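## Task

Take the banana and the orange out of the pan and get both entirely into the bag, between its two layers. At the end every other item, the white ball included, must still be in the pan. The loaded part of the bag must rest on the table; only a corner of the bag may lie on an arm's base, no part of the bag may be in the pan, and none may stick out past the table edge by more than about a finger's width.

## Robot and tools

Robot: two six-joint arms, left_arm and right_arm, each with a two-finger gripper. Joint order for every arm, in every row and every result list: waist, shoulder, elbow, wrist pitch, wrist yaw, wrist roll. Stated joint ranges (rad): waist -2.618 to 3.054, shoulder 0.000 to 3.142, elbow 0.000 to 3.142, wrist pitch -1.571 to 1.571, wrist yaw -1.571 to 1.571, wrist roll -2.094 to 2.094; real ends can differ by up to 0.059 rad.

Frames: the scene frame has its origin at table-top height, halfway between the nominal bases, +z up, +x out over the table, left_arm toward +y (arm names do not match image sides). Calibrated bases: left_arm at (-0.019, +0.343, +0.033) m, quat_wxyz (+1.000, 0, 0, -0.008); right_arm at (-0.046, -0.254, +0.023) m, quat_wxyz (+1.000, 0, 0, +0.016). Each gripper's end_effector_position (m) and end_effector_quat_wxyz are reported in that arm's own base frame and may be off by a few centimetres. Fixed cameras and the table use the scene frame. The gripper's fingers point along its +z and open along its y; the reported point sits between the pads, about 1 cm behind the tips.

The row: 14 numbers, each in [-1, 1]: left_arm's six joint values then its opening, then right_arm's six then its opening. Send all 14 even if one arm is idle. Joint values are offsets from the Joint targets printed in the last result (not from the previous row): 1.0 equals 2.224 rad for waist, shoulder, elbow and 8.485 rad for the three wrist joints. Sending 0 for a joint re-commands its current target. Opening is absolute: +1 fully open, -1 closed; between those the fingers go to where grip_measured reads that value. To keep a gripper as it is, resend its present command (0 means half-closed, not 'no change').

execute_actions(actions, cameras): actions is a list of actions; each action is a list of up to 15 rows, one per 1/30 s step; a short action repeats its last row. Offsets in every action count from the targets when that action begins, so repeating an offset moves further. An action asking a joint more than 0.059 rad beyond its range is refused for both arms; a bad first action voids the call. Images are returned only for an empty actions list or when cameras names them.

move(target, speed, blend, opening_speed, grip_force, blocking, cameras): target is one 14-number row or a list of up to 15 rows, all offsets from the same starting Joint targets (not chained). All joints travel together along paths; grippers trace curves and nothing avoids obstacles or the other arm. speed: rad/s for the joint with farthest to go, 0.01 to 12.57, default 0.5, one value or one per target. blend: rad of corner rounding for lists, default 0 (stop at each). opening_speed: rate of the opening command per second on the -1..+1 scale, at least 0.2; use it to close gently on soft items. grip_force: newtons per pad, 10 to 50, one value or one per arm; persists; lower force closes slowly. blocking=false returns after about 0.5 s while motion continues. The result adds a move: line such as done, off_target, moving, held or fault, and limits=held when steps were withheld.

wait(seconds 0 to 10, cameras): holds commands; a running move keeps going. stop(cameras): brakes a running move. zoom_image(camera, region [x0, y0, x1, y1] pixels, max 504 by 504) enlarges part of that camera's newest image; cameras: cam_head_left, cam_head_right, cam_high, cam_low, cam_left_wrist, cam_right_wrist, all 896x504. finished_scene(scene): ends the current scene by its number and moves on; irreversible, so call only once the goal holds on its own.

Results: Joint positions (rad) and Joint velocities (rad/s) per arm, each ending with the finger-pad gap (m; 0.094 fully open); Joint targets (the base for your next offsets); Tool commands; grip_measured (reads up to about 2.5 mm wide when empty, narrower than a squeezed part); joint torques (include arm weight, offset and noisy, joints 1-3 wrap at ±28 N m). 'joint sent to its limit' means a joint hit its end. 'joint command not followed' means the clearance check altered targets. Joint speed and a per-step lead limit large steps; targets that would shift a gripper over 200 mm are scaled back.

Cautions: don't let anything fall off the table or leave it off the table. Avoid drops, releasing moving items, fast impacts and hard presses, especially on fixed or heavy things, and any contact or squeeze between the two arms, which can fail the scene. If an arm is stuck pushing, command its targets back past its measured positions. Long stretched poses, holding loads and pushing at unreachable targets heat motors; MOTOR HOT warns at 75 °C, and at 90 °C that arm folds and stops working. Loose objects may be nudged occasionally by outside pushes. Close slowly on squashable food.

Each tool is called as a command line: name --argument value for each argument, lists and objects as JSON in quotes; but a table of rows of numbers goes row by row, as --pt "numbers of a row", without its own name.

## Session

execute_actions --actions '[]'

Scene clock: 0.00 s.
left_arm: end_effector_position=(+0.3888, +0.0274, +0.0853) grip_measured=+1.000 end_effector_quat_wxyz=(+0.575, -0.073, +0.814, +0.044) | right_arm: end_effector_position=(+0.3941, -0.0220, +0.0992) grip_measured=+1.000 end_effector_quat_wxyz=(+0.573, +0.050, +0.817, -0.038)
Joint positions: left_arm=[0.002 1.556 0.34 0.871 -0.154 -0.07 0.094] | right_arm=[-0.004 1.493 0.384 0.758 0.117 0.037 0.094]
Joint velocities: within noise
Joint torques (N m): no reading
Heat: left arm: 25 °C; right arm: 28 °C.
Joint targets: left_arm=[0.002 1.552 0.344 0.866 -0.154 -0.070] | right_arm=[-0.004 1.484 0.395 0.771 0.117 0.037]
Tool commands: left_gripper/opening=+1.0 right_gripper/opening=+1.0

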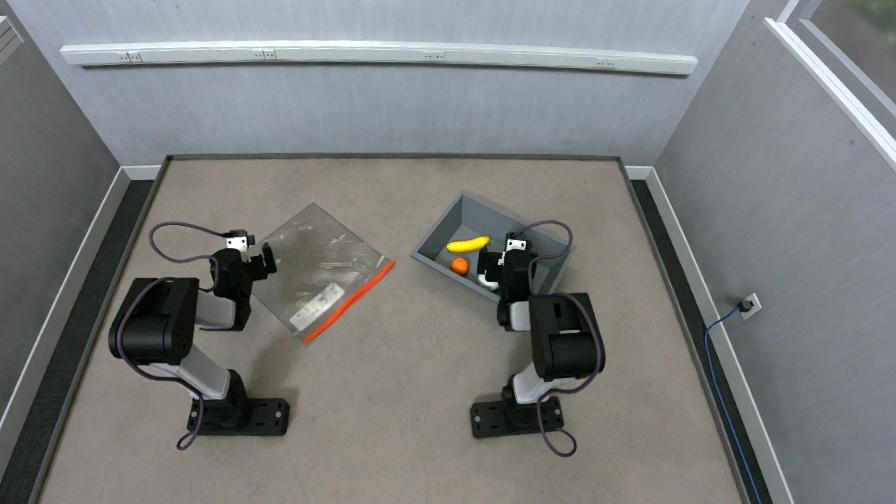

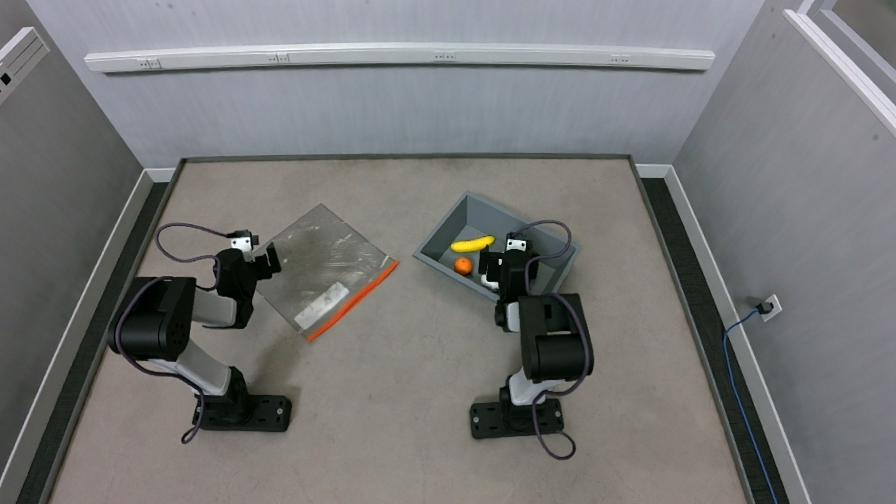

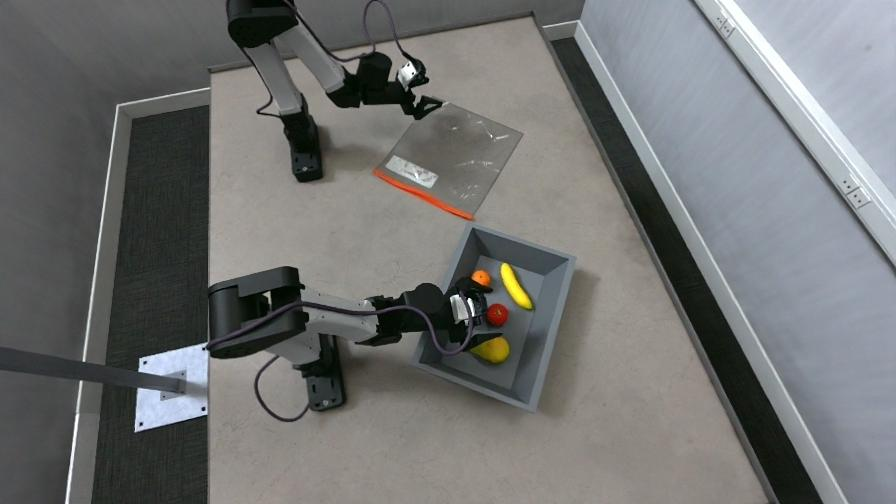

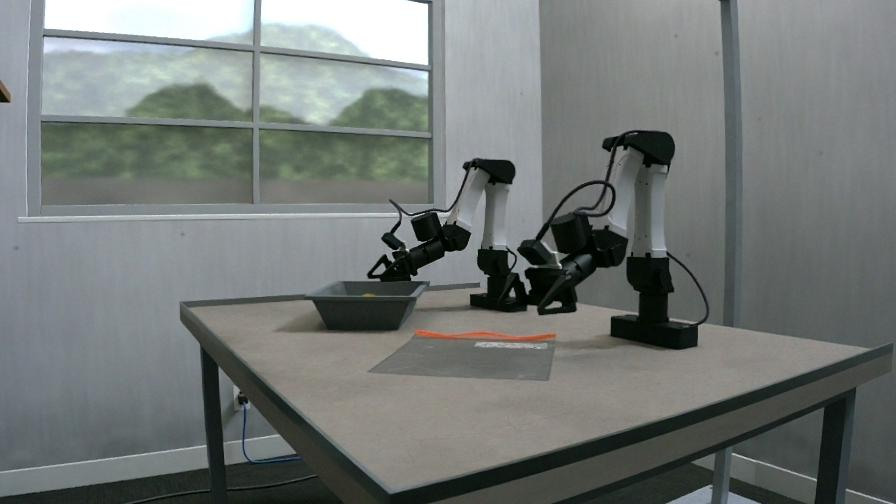

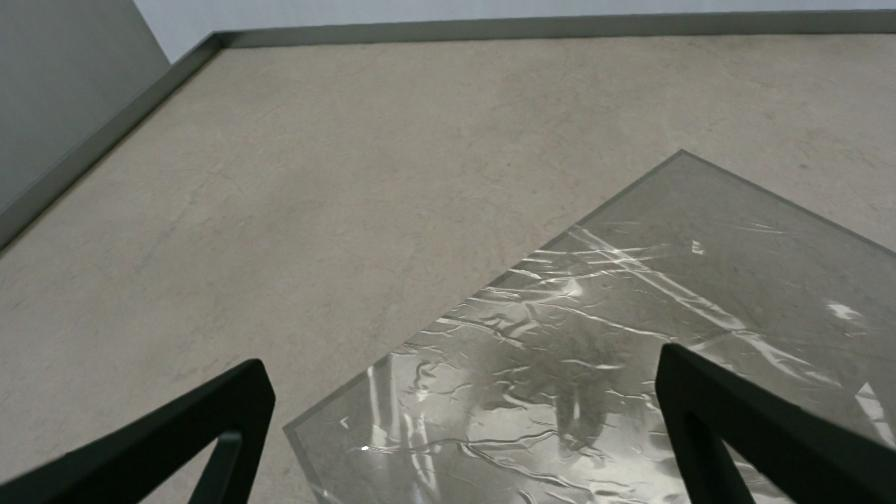

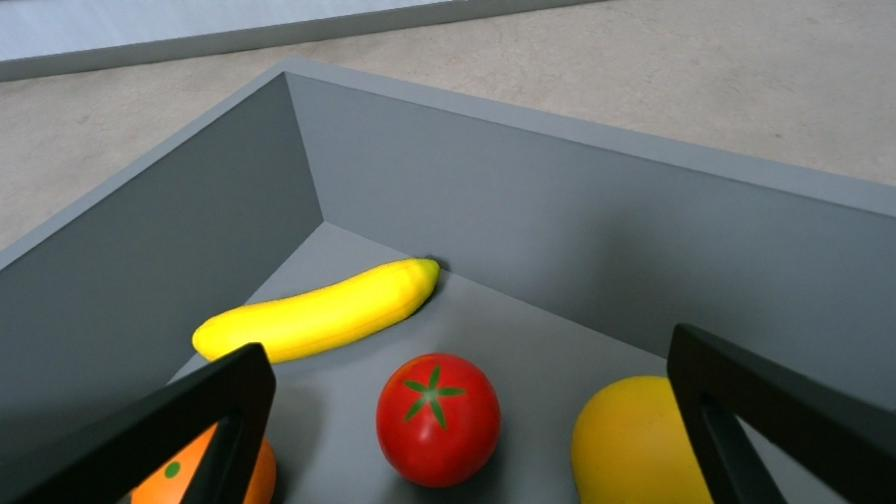

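zoom_image --camera "cam_low" --region '[360, 310, 570, 390]'

zoom_image --camera "cam_head_left" --region '[240, 195, 410, 355]'

zoom_image --camera "cam_head_left" --region '[400, 180, 590, 320]'

zoom_image --camera "cam_high" --region '[360, 90, 530, 230]'

Scaled by 2.400 from the camera's 896x504 image, which has a finer 1280x720 frame.

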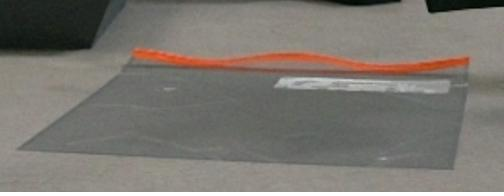

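Scaled by 2.965 from the camera's 896x504 image, which has a finer 1280x720 frame.

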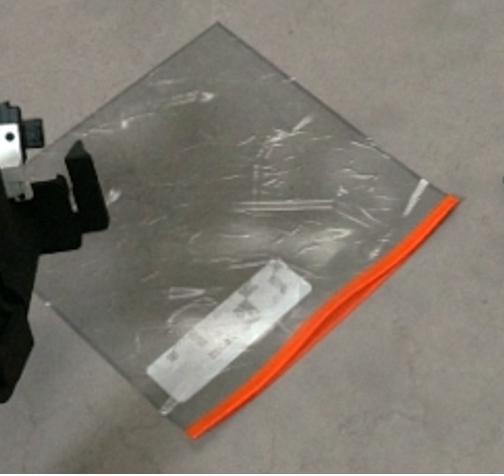

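Scaled by 2.653 from the camera's 896x504 image, which has a finer 1280x720 frame.

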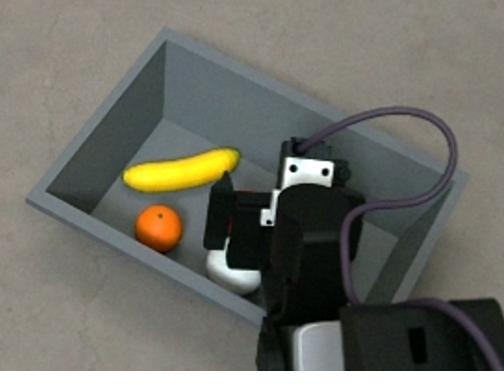

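Scaled by 2.965 from the camera's 896x504 image, which has a finer 1280x720 frame.

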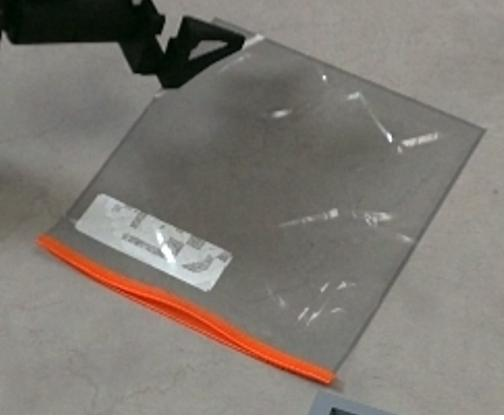

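move --pt "-0.1583 -0.0931 0.3512 -0.1822 0.0181 0.0061 -0.04 0.054 -0.0409 0.3835 -0.1798 -0.0138 0.0471 1" --pt "-0.3147 0.1331 0.4748 -0.226 0.0181 0.0061 -0.04 0.1052 0.1799 0.5522 -0.231 -0.0138 0.0935 0.35" --speed 0.9 --blend '[0.1,0]' --cameras '["cam_left_wrist","cam_right_wrist","cam_head_left"]'

Scene clock: 8.10 s.
left_arm: end_effector_position=(+0.2718, -0.2267, +0.0650) grip_measured=-0.038 end_effector_quat_wxyz=(+0.035, +0.330, +0.943, -0.007) | right_arm: end_effector_position=(+0.3685, +0.0837, +0.1073) grip_measured=+0.351 end_effector_quat_wxyz=(+0.046, +0.294, +0.954, +0.023)
Joint positions: left_arm=[-0.701 1.841 1.379 -1.039 -0.012 -0.028 0.045] | right_arm=[0.226 1.88 1.596 -1.183 0.006 0.823 0.063]
Joint torques (N m): left_arm=[0.4 -8.03 9.1 0.43 0.1 0.05] | right_arm=[0.38 -8.43 8.83 0.41 -0.04 0.12]
Heat: left arm: 27 °C; right arm: 29 °C.
Joint targets: left_arm=[-0.699 1.849 1.400 -1.051 -0.001 -0.018] | right_arm=[0.230 1.885 1.623 -1.189 0.000 0.830]
move: done
Images, in order (width x height): cam_head_left 896x504, cam_left_wrist 896x504, cam_right_wrist 896x504.

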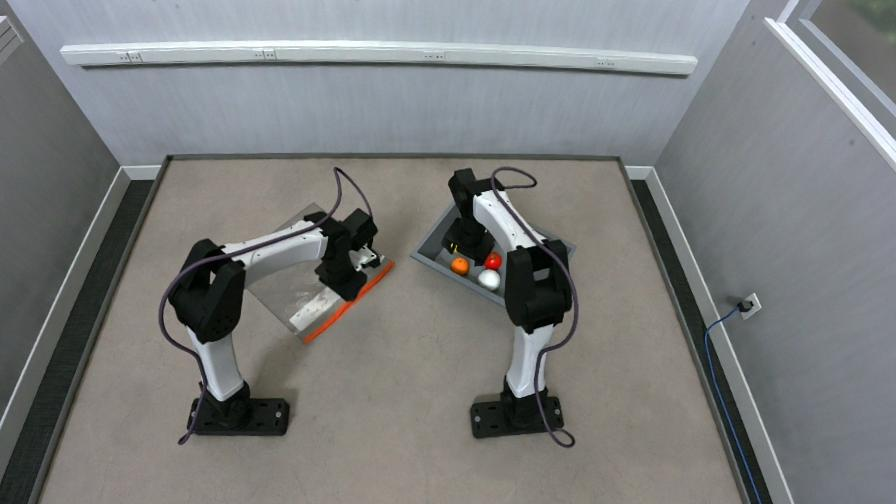

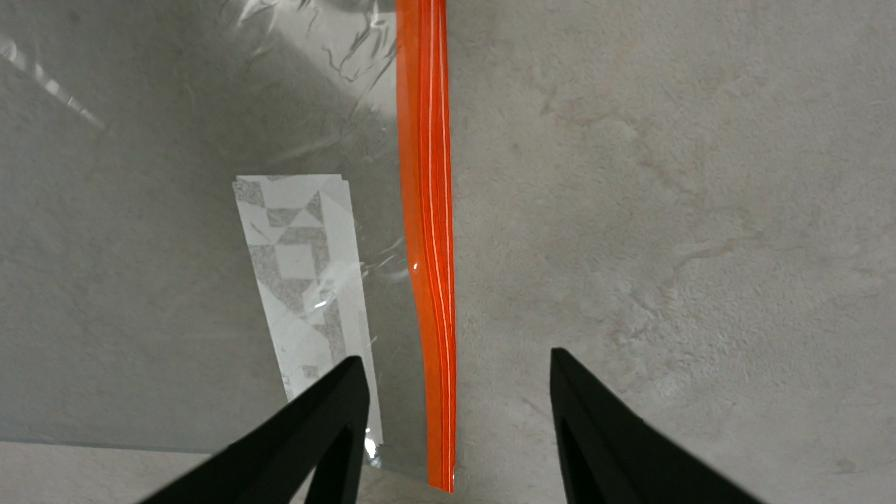

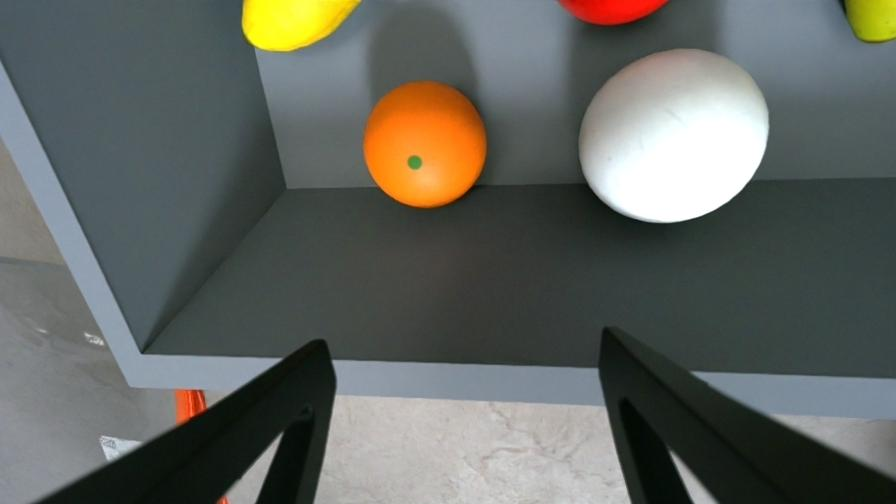

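zoom_image --camera "cam_left_wrist" --region '[340, 0, 560, 300]'

zoom_image --camera "cam_head_left" --region '[290, 240, 420, 350]'

Scaled by 1.680 from the camera's 896x504 image, which has a finer 1280x720 frame.

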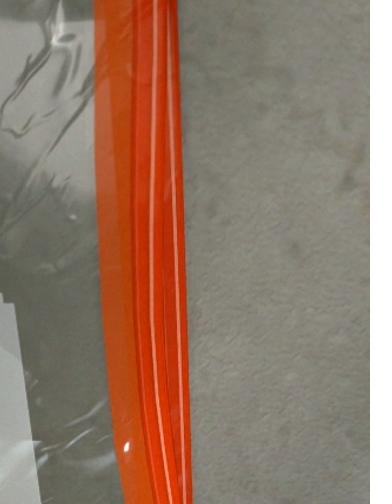

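Scaled by 3.877 from the camera's 896x504 image, which has a finer 1280x720 frame.

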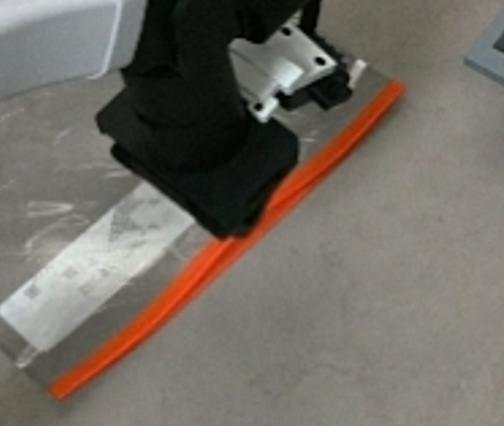

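move --target '[0.0171,0.0369,-0.0899,0.0313,0,0,-0.04,-0.005,0.045,0.001,0.0105,0,0,0.35]' --speed 0.5 --cameras '["cam_left_wrist","cam_right_wrist","cam_low"]'

zoom_image --camera "cam_low" --region '[380, 250, 600, 390]'

Scene clock: 11.47 s.
left_arm: end_effector_position=(+0.2765, -0.2147, -0.0007) grip_measured=-0.038 end_effector_quat_wxyz=(+0.031, +0.313, +0.949, -0.005) | right_arm: end_effector_position=(+0.3848, +0.0874, +0.0750) grip_measured=+0.351 end_effector_quat_wxyz=(+0.038, +0.294, +0.955, +0.018)
Joint positions: left_arm=[-0.666 1.919 1.207 -0.796 -0.012 -0.028 0.045] | right_arm=[0.226 1.975 1.599 -1.111 0.006 0.823 0.063]
Joint torques (N m): left_arm=[0.65 -7.92 5.83 0.66 0.11 0.05] | right_arm=[-0.69 -8.72 8.62 0.53 -0.04 0.12]
Heat: left arm: 27 °C; right arm: 29 °C.
Joint targets: left_arm=[-0.660 1.931 1.200 -0.786 -0.001 -0.018] | right_arm=[0.219 1.985 1.625 -1.099 0.000 0.830]
move: done
Images, in order (width x height): cam_low 896x504, cam_left_wrist 896x504, cam_right_wrist 896x504.

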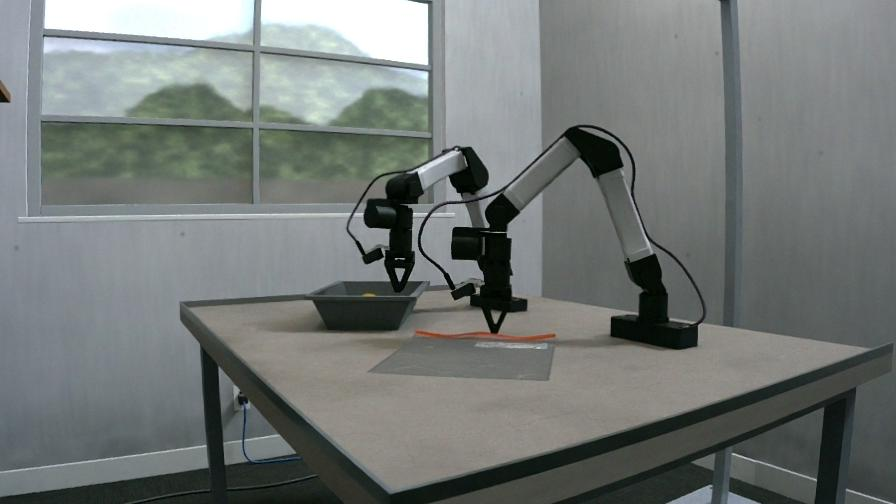

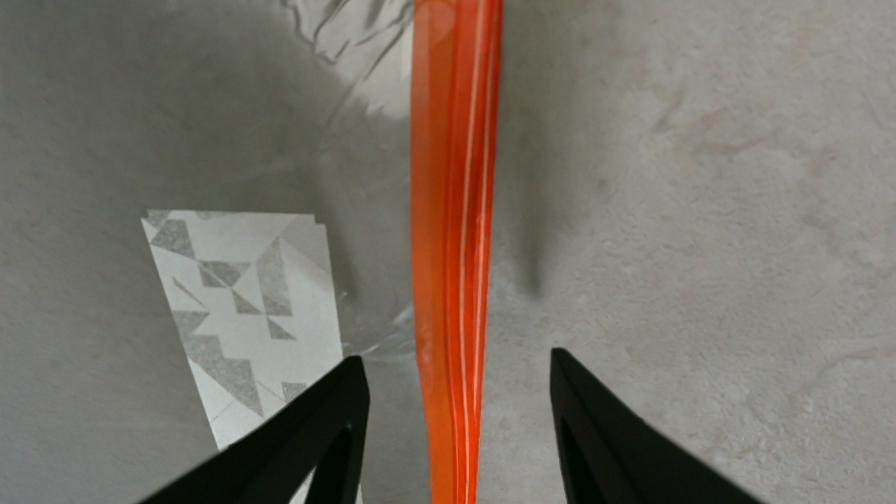

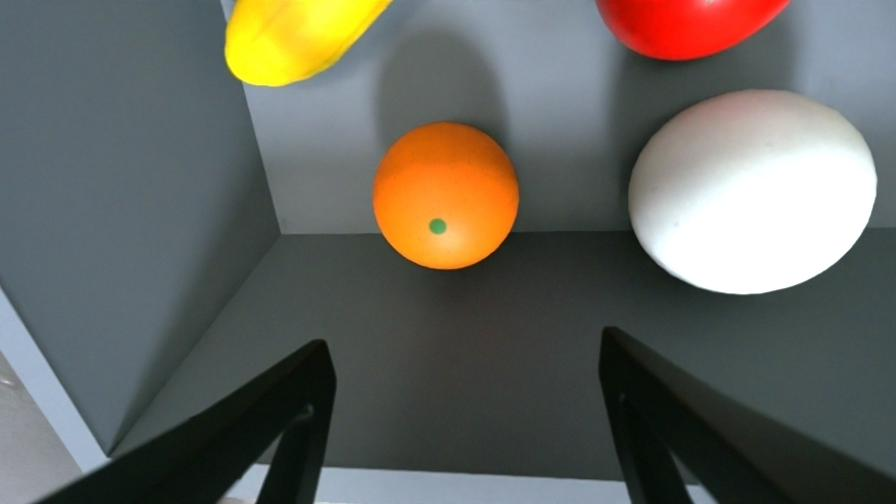

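Scaled by 2.291 from the camera's 896x504 image, which has a finer 1280x720 frame.

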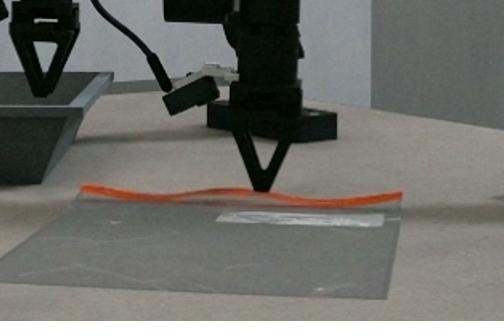

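move --target '[0.0049,0.0148,-0.018,0.0083,0,0,-0.04,-0.0031,0.0405,-0.0863,0.0309,0,0,0.35]' --speed 0.25 --cameras '["cam_left_wrist","cam_right_wrist","cam_low"]'

zoom_image --camera "cam_low" --region '[380, 250, 600, 390]'

Scene clock: 13.97 s.
left_arm: end_effector_position=(+0.2785, -0.2127, -0.0171) grip_measured=-0.038 end_effector_quat_wxyz=(+0.034, +0.309, +0.950, -0.006) | right_arm: end_effector_position=(+0.3918, +0.0860, +0.0031) grip_measured=+0.351 end_effector_quat_wxyz=(+0.041, +0.298, +0.954, +0.020)
Joint positions: left_arm=[-0.658 1.946 1.17 -0.727 -0.012 -0.028 0.045] | right_arm=[0.219 2.065 1.435 -0.849 0.006 0.823 0.063]
Joint torques (N m): left_arm=[0.87 -7.5 5.27 0.69 0.1 0.05] | right_arm=[-0.65 -9.06 5.71 0.52 -0.05 0.12]
Heat: left arm: 27 °C; right arm: 30 °C.
Joint targets: left_arm=[-0.649 1.964 1.161 -0.715 -0.001 -0.018] | right_arm=[0.212 2.075 1.433 -0.837 0.000 0.830]
move: done
Images, in order (width x height): cam_low 896x504, cam_left_wrist 896x504, cam_right_wrist 896x504.

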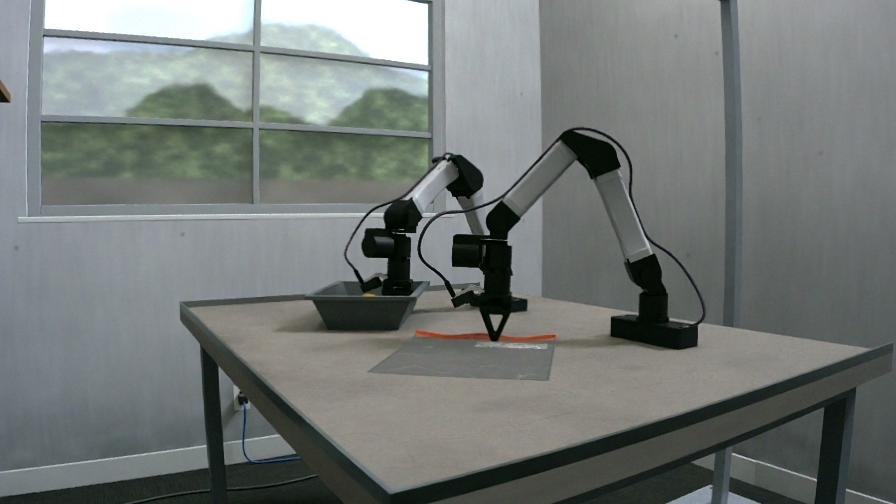

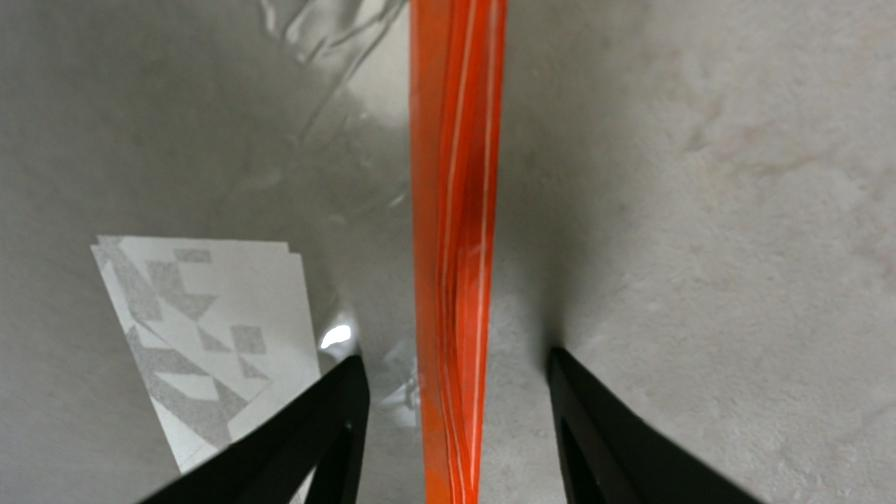

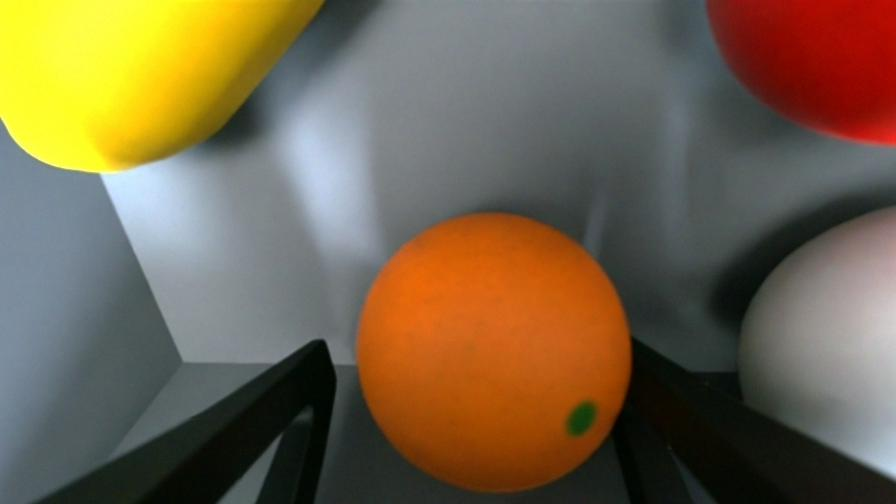

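Scaled by 2.291 from the camera's 896x504 image, which has a finer 1280x720 frame.

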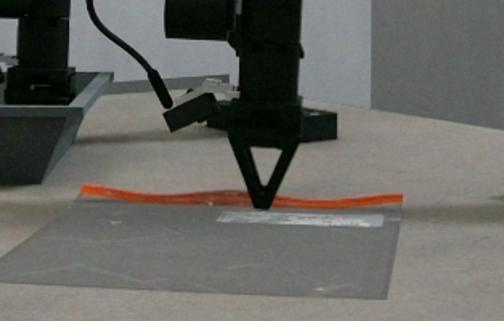

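move --target '[0,0,0,0,0,0,-1,-0.0063,0,0,0,0,0,0.35]' --opening_speed 0.3 --grip_force '[50, 25]' --cameras '["cam_left_wrist","cam_right_wrist","cam_low"]'

zoom_image --camera "cam_low" --region '[380, 250, 600, 390]'

Scene clock: 18.00 s.
left_arm: end_effector_position=(+0.2796, -0.2124, -0.0171) grip_measured=-0.984 end_effector_quat_wxyz=(+0.035, +0.308, +0.951, -0.006) | right_arm: end_effector_position=(+0.3931, +0.0800, +0.0031) grip_measured=+0.351 end_effector_quat_wxyz=(+0.041, +0.305, +0.951, +0.020)
Joint positions: left_arm=[-0.656 1.946 1.17 -0.725 -0.012 -0.028 0.001] | right_arm=[0.203 2.065 1.435 -0.849 0.006 0.823 0.063]
Joint torques (N m): left_arm=[0.65 -7.51 5.29 0.68 0.1 0.05] | right_arm=[-0.55 -9.09 5.71 0.56 -0.05 0.12]
Heat: left arm: 27 °C; right arm: 31 °C.
Joint targets: left_arm=[-0.650 1.964 1.161 -0.715 -0.001 -0.018] | right_arm=[0.197 2.075 1.433 -0.837 0.000 0.830]
grip_force (N): 50, 25
move: done
Images, in order (width x height): cam_low 896x504, cam_left_wrist 896x504, cam_right_wrist 896x504.

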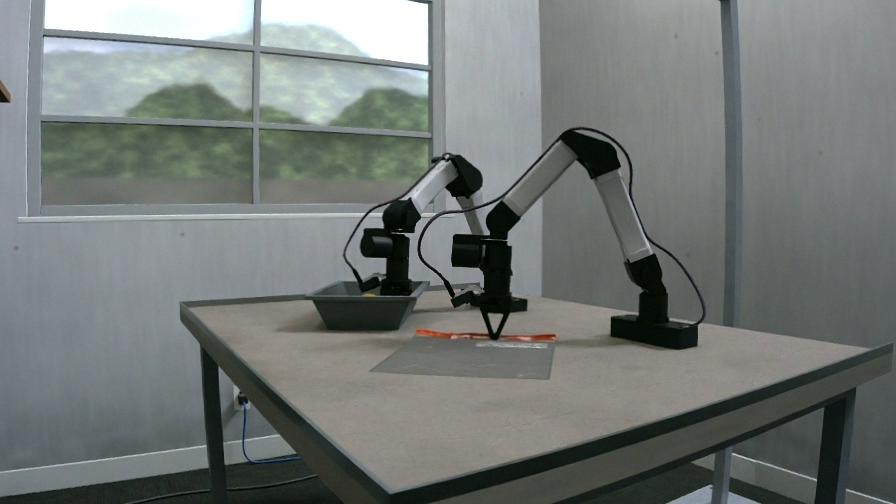

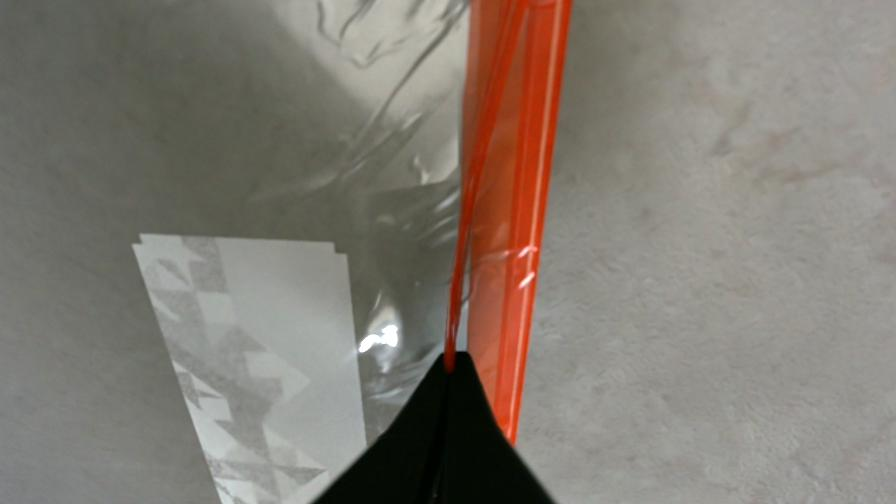

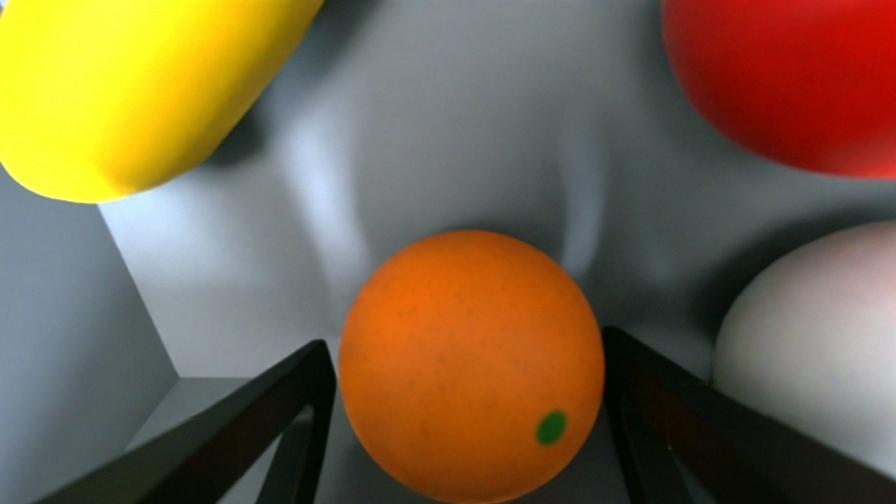

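Scaled by 2.291 from the camera's 896x504 image, which has a finer 1280x720 frame.

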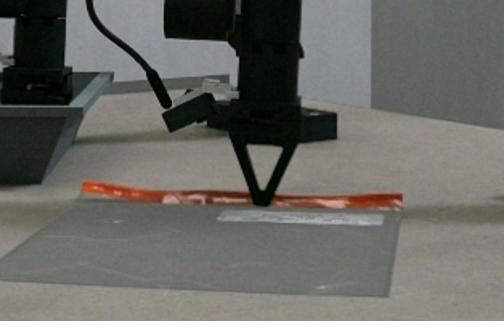

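move --pt "0.0085 -0.1969 -0.1349 0.0354 0 0 -1 0 0 0 0 0 0 -0.2" --pt "0.0481 -0.371 -0.1727 0.0524 0 0 -1 0 0 0 0 0 0 -0.2" --speed 0.35 --blend '[0.05,0]' --cameras '["cam_left_wrist","cam_right_wrist","cam_low","cam_head_left"]'

zoom_image --camera "cam_low" --region '[380, 230, 600, 390]'

zoom_image --camera "cam_head_left" --region '[240, 195, 410, 355]'

Scene clock: 22.07 s.
left_arm: end_effector_position=(+0.3092, -0.1868, +0.1762) grip_measured=-0.984 end_effector_quat_wxyz=(+0.431, +0.228, +0.864, -0.123) | right_arm: end_effector_position=(+0.3931, +0.0800, +0.0031) grip_measured=-0.156 end_effector_quat_wxyz=(+0.041, +0.305, +0.951, +0.020)
Joint positions: left_arm=[-0.549 1.149 0.79 -0.281 -0.012 -0.028 0.001] | right_arm=[0.203 2.065 1.435 -0.849 0.006 0.823 0.04]
Joint torques (N m): left_arm=[0.72 -4.53 7.27 2.28 0.11 0.04] | right_arm=[-0.54 -9.06 5.7 0.56 -0.04 0.12]
Heat: left arm: 27 °C; right arm: 31 °C.
Joint targets: left_arm=[-0.543 1.138 0.776 -0.270 -0.001 -0.018] | right_arm=[0.197 2.075 1.433 -0.837 0.000 0.830]
grip_force (N): 50, 25
move: done; blend cut to 0 rad at target 1
Images, in order (width x height): cam_head_left 896x504, cam_low 896x504, cam_left_wrist 896x504, cam_right_wrist 896x504.

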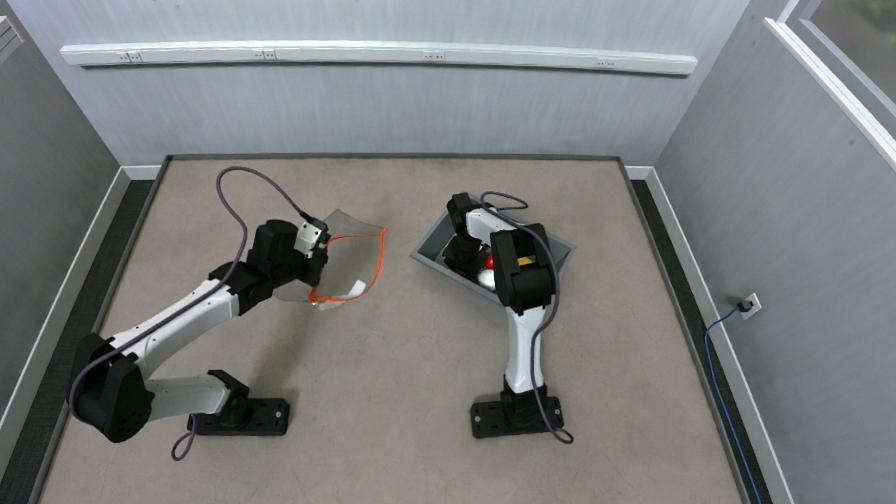

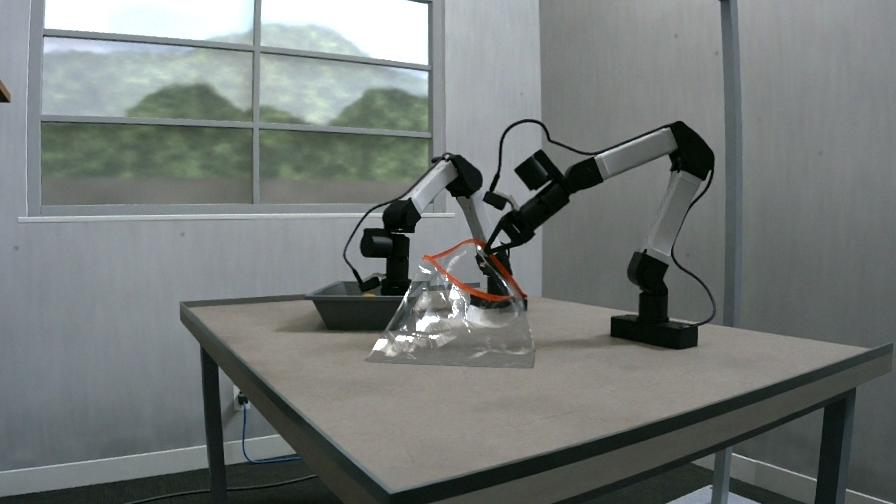

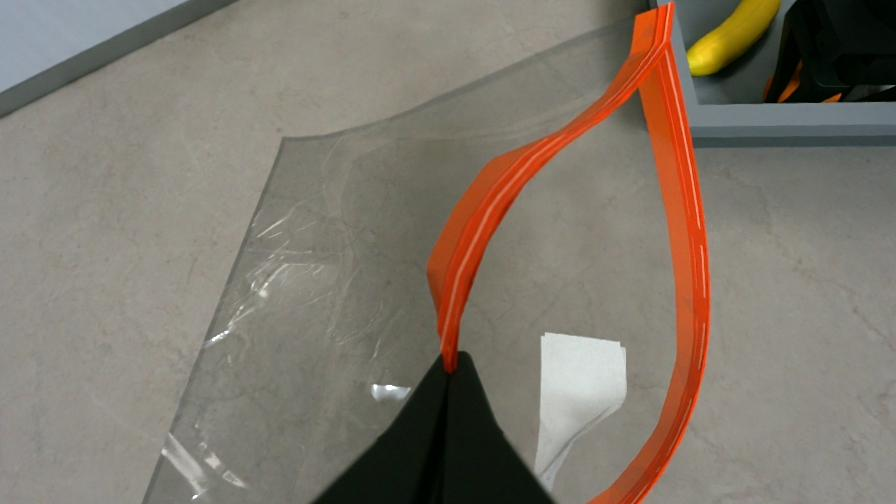

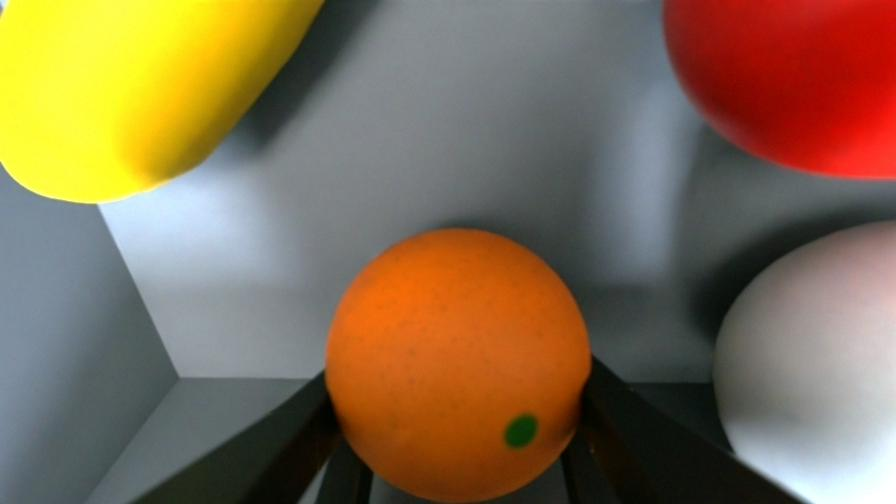

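Scaled by 2.291 from the camera's 896x504 image, which has a finer 1280x720 frame.

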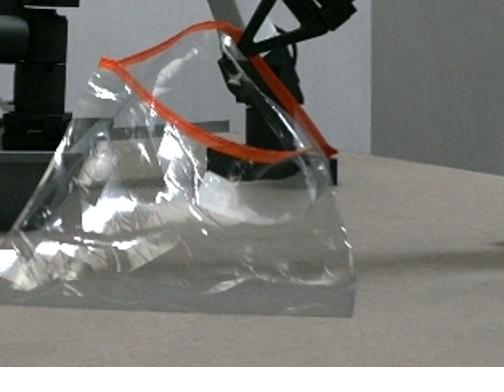

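Scaled by 2.965 from the camera's 896x504 image, which has a finer 1280x720 frame.

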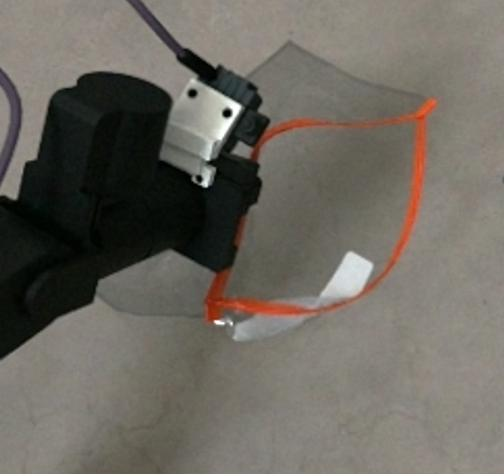

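move --pt "0 0.0238 -0.0612 0.0194 0 0 -1 0.0013 -0.1641 0.0346 -0.016 0 0 -0.2" --pt "0 0.0238 -0.0612 0.0194 0 0 -1 0.2419 -0.344 -0.451 0.1444 0 -0.0978 -0.2" --speed '[0.35,0.7]' --blend '[0.05,0]' --cameras '["cam_left_wrist","cam_right_wrist","cam_low","cam_head_left"]'

zoom_image --camera "cam_low" --region '[380, 230, 600, 390]'

zoom_image --camera "cam_head_left" --region '[260, 195, 470, 355]'

Scene clock: 29.00 s.
left_arm: end_effector_position=(+0.3076, -0.1859, +0.1357) grip_measured=-0.984 end_effector_quat_wxyz=(+0.428, +0.228, +0.866, -0.122) | right_arm: end_effector_position=(+0.2766, +0.2457, +0.0879) grip_measured=-0.156 end_effector_quat_wxyz=(+0.461, -0.305, +0.814, +0.176)
Joint positions: left_arm=[-0.549 1.182 0.65 -0.116 -0.012 -0.028 0.001] | right_arm=[0.729 1.334 0.431 0.365 0.005 0.009 0.04]
Joint torques (N m): left_arm=[0.7 -3.1 7.34 2.25 0.11 0.04] | right_arm=[0.7 -6.32 6.27 2.05 -0.08 -0.01]
Heat: left arm: 29 °C; right arm: 33 °C.
Joint targets: left_arm=[-0.543 1.191 0.640 -0.106 -0.001 -0.018] | right_arm=[0.736 1.310 0.430 0.388 0.000 0.000]
grip_force (N): 50, 25
move: done
Images, in order (width x height): cam_head_left 896x504, cam_low 896x504, cam_left_wrist 896x504, cam_right_wrist 896x504.

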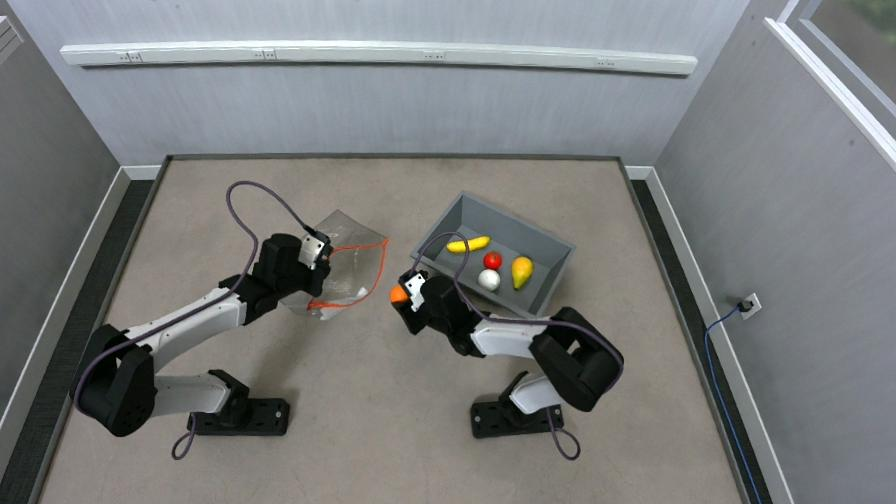

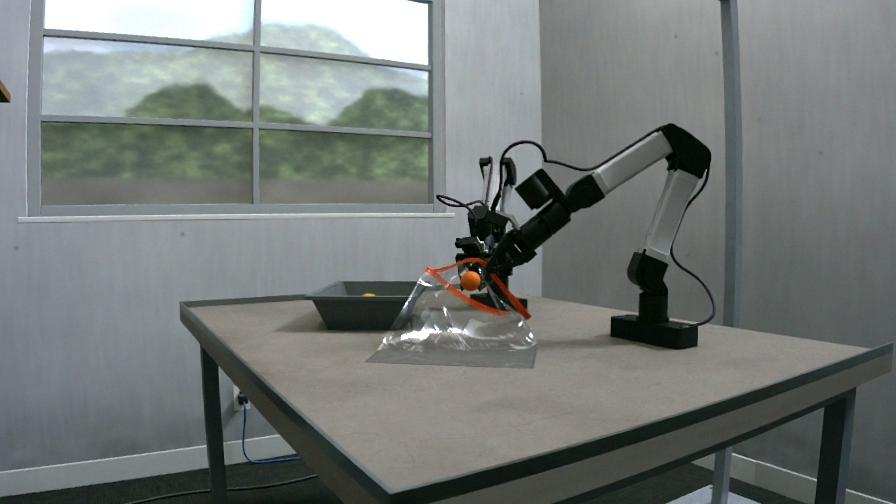

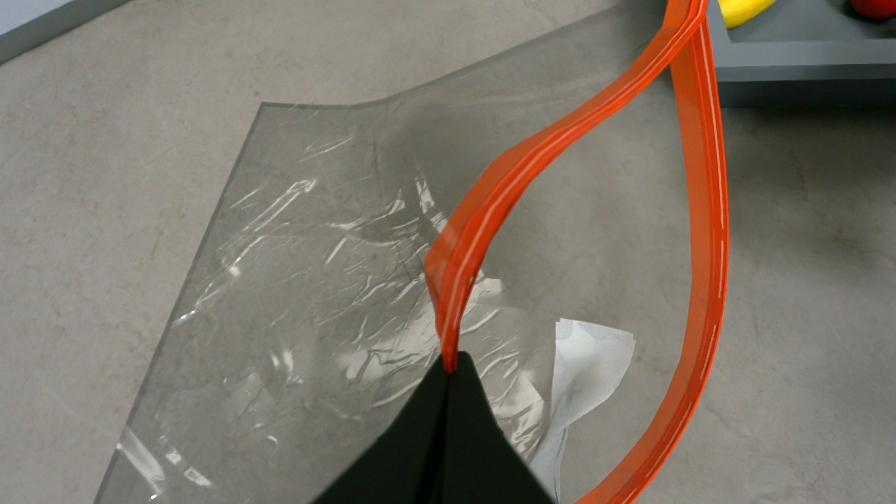

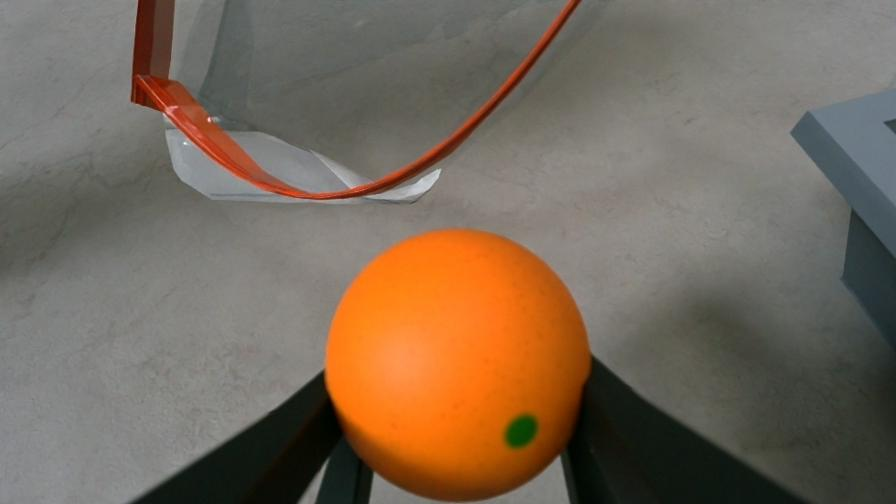

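Scaled by 2.291 from the camera's 896x504 image, which has a finer 1280x720 frame.

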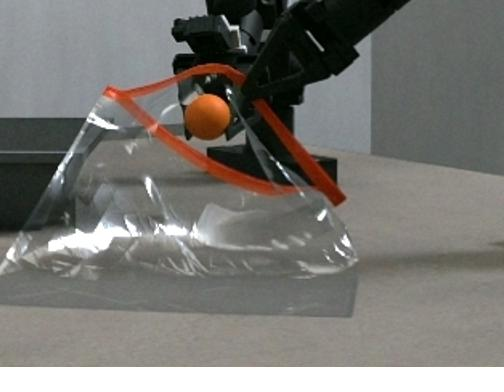

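Scaled by 2.400 from the camera's 896x504 image, which has a finer 1280x720 frame.

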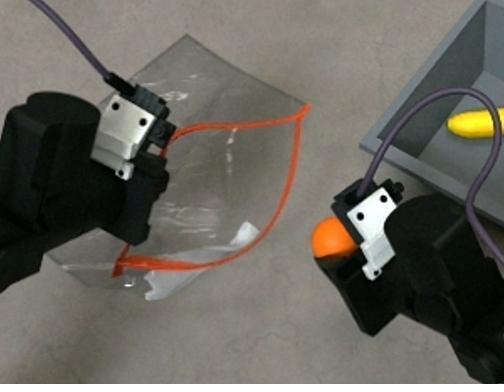

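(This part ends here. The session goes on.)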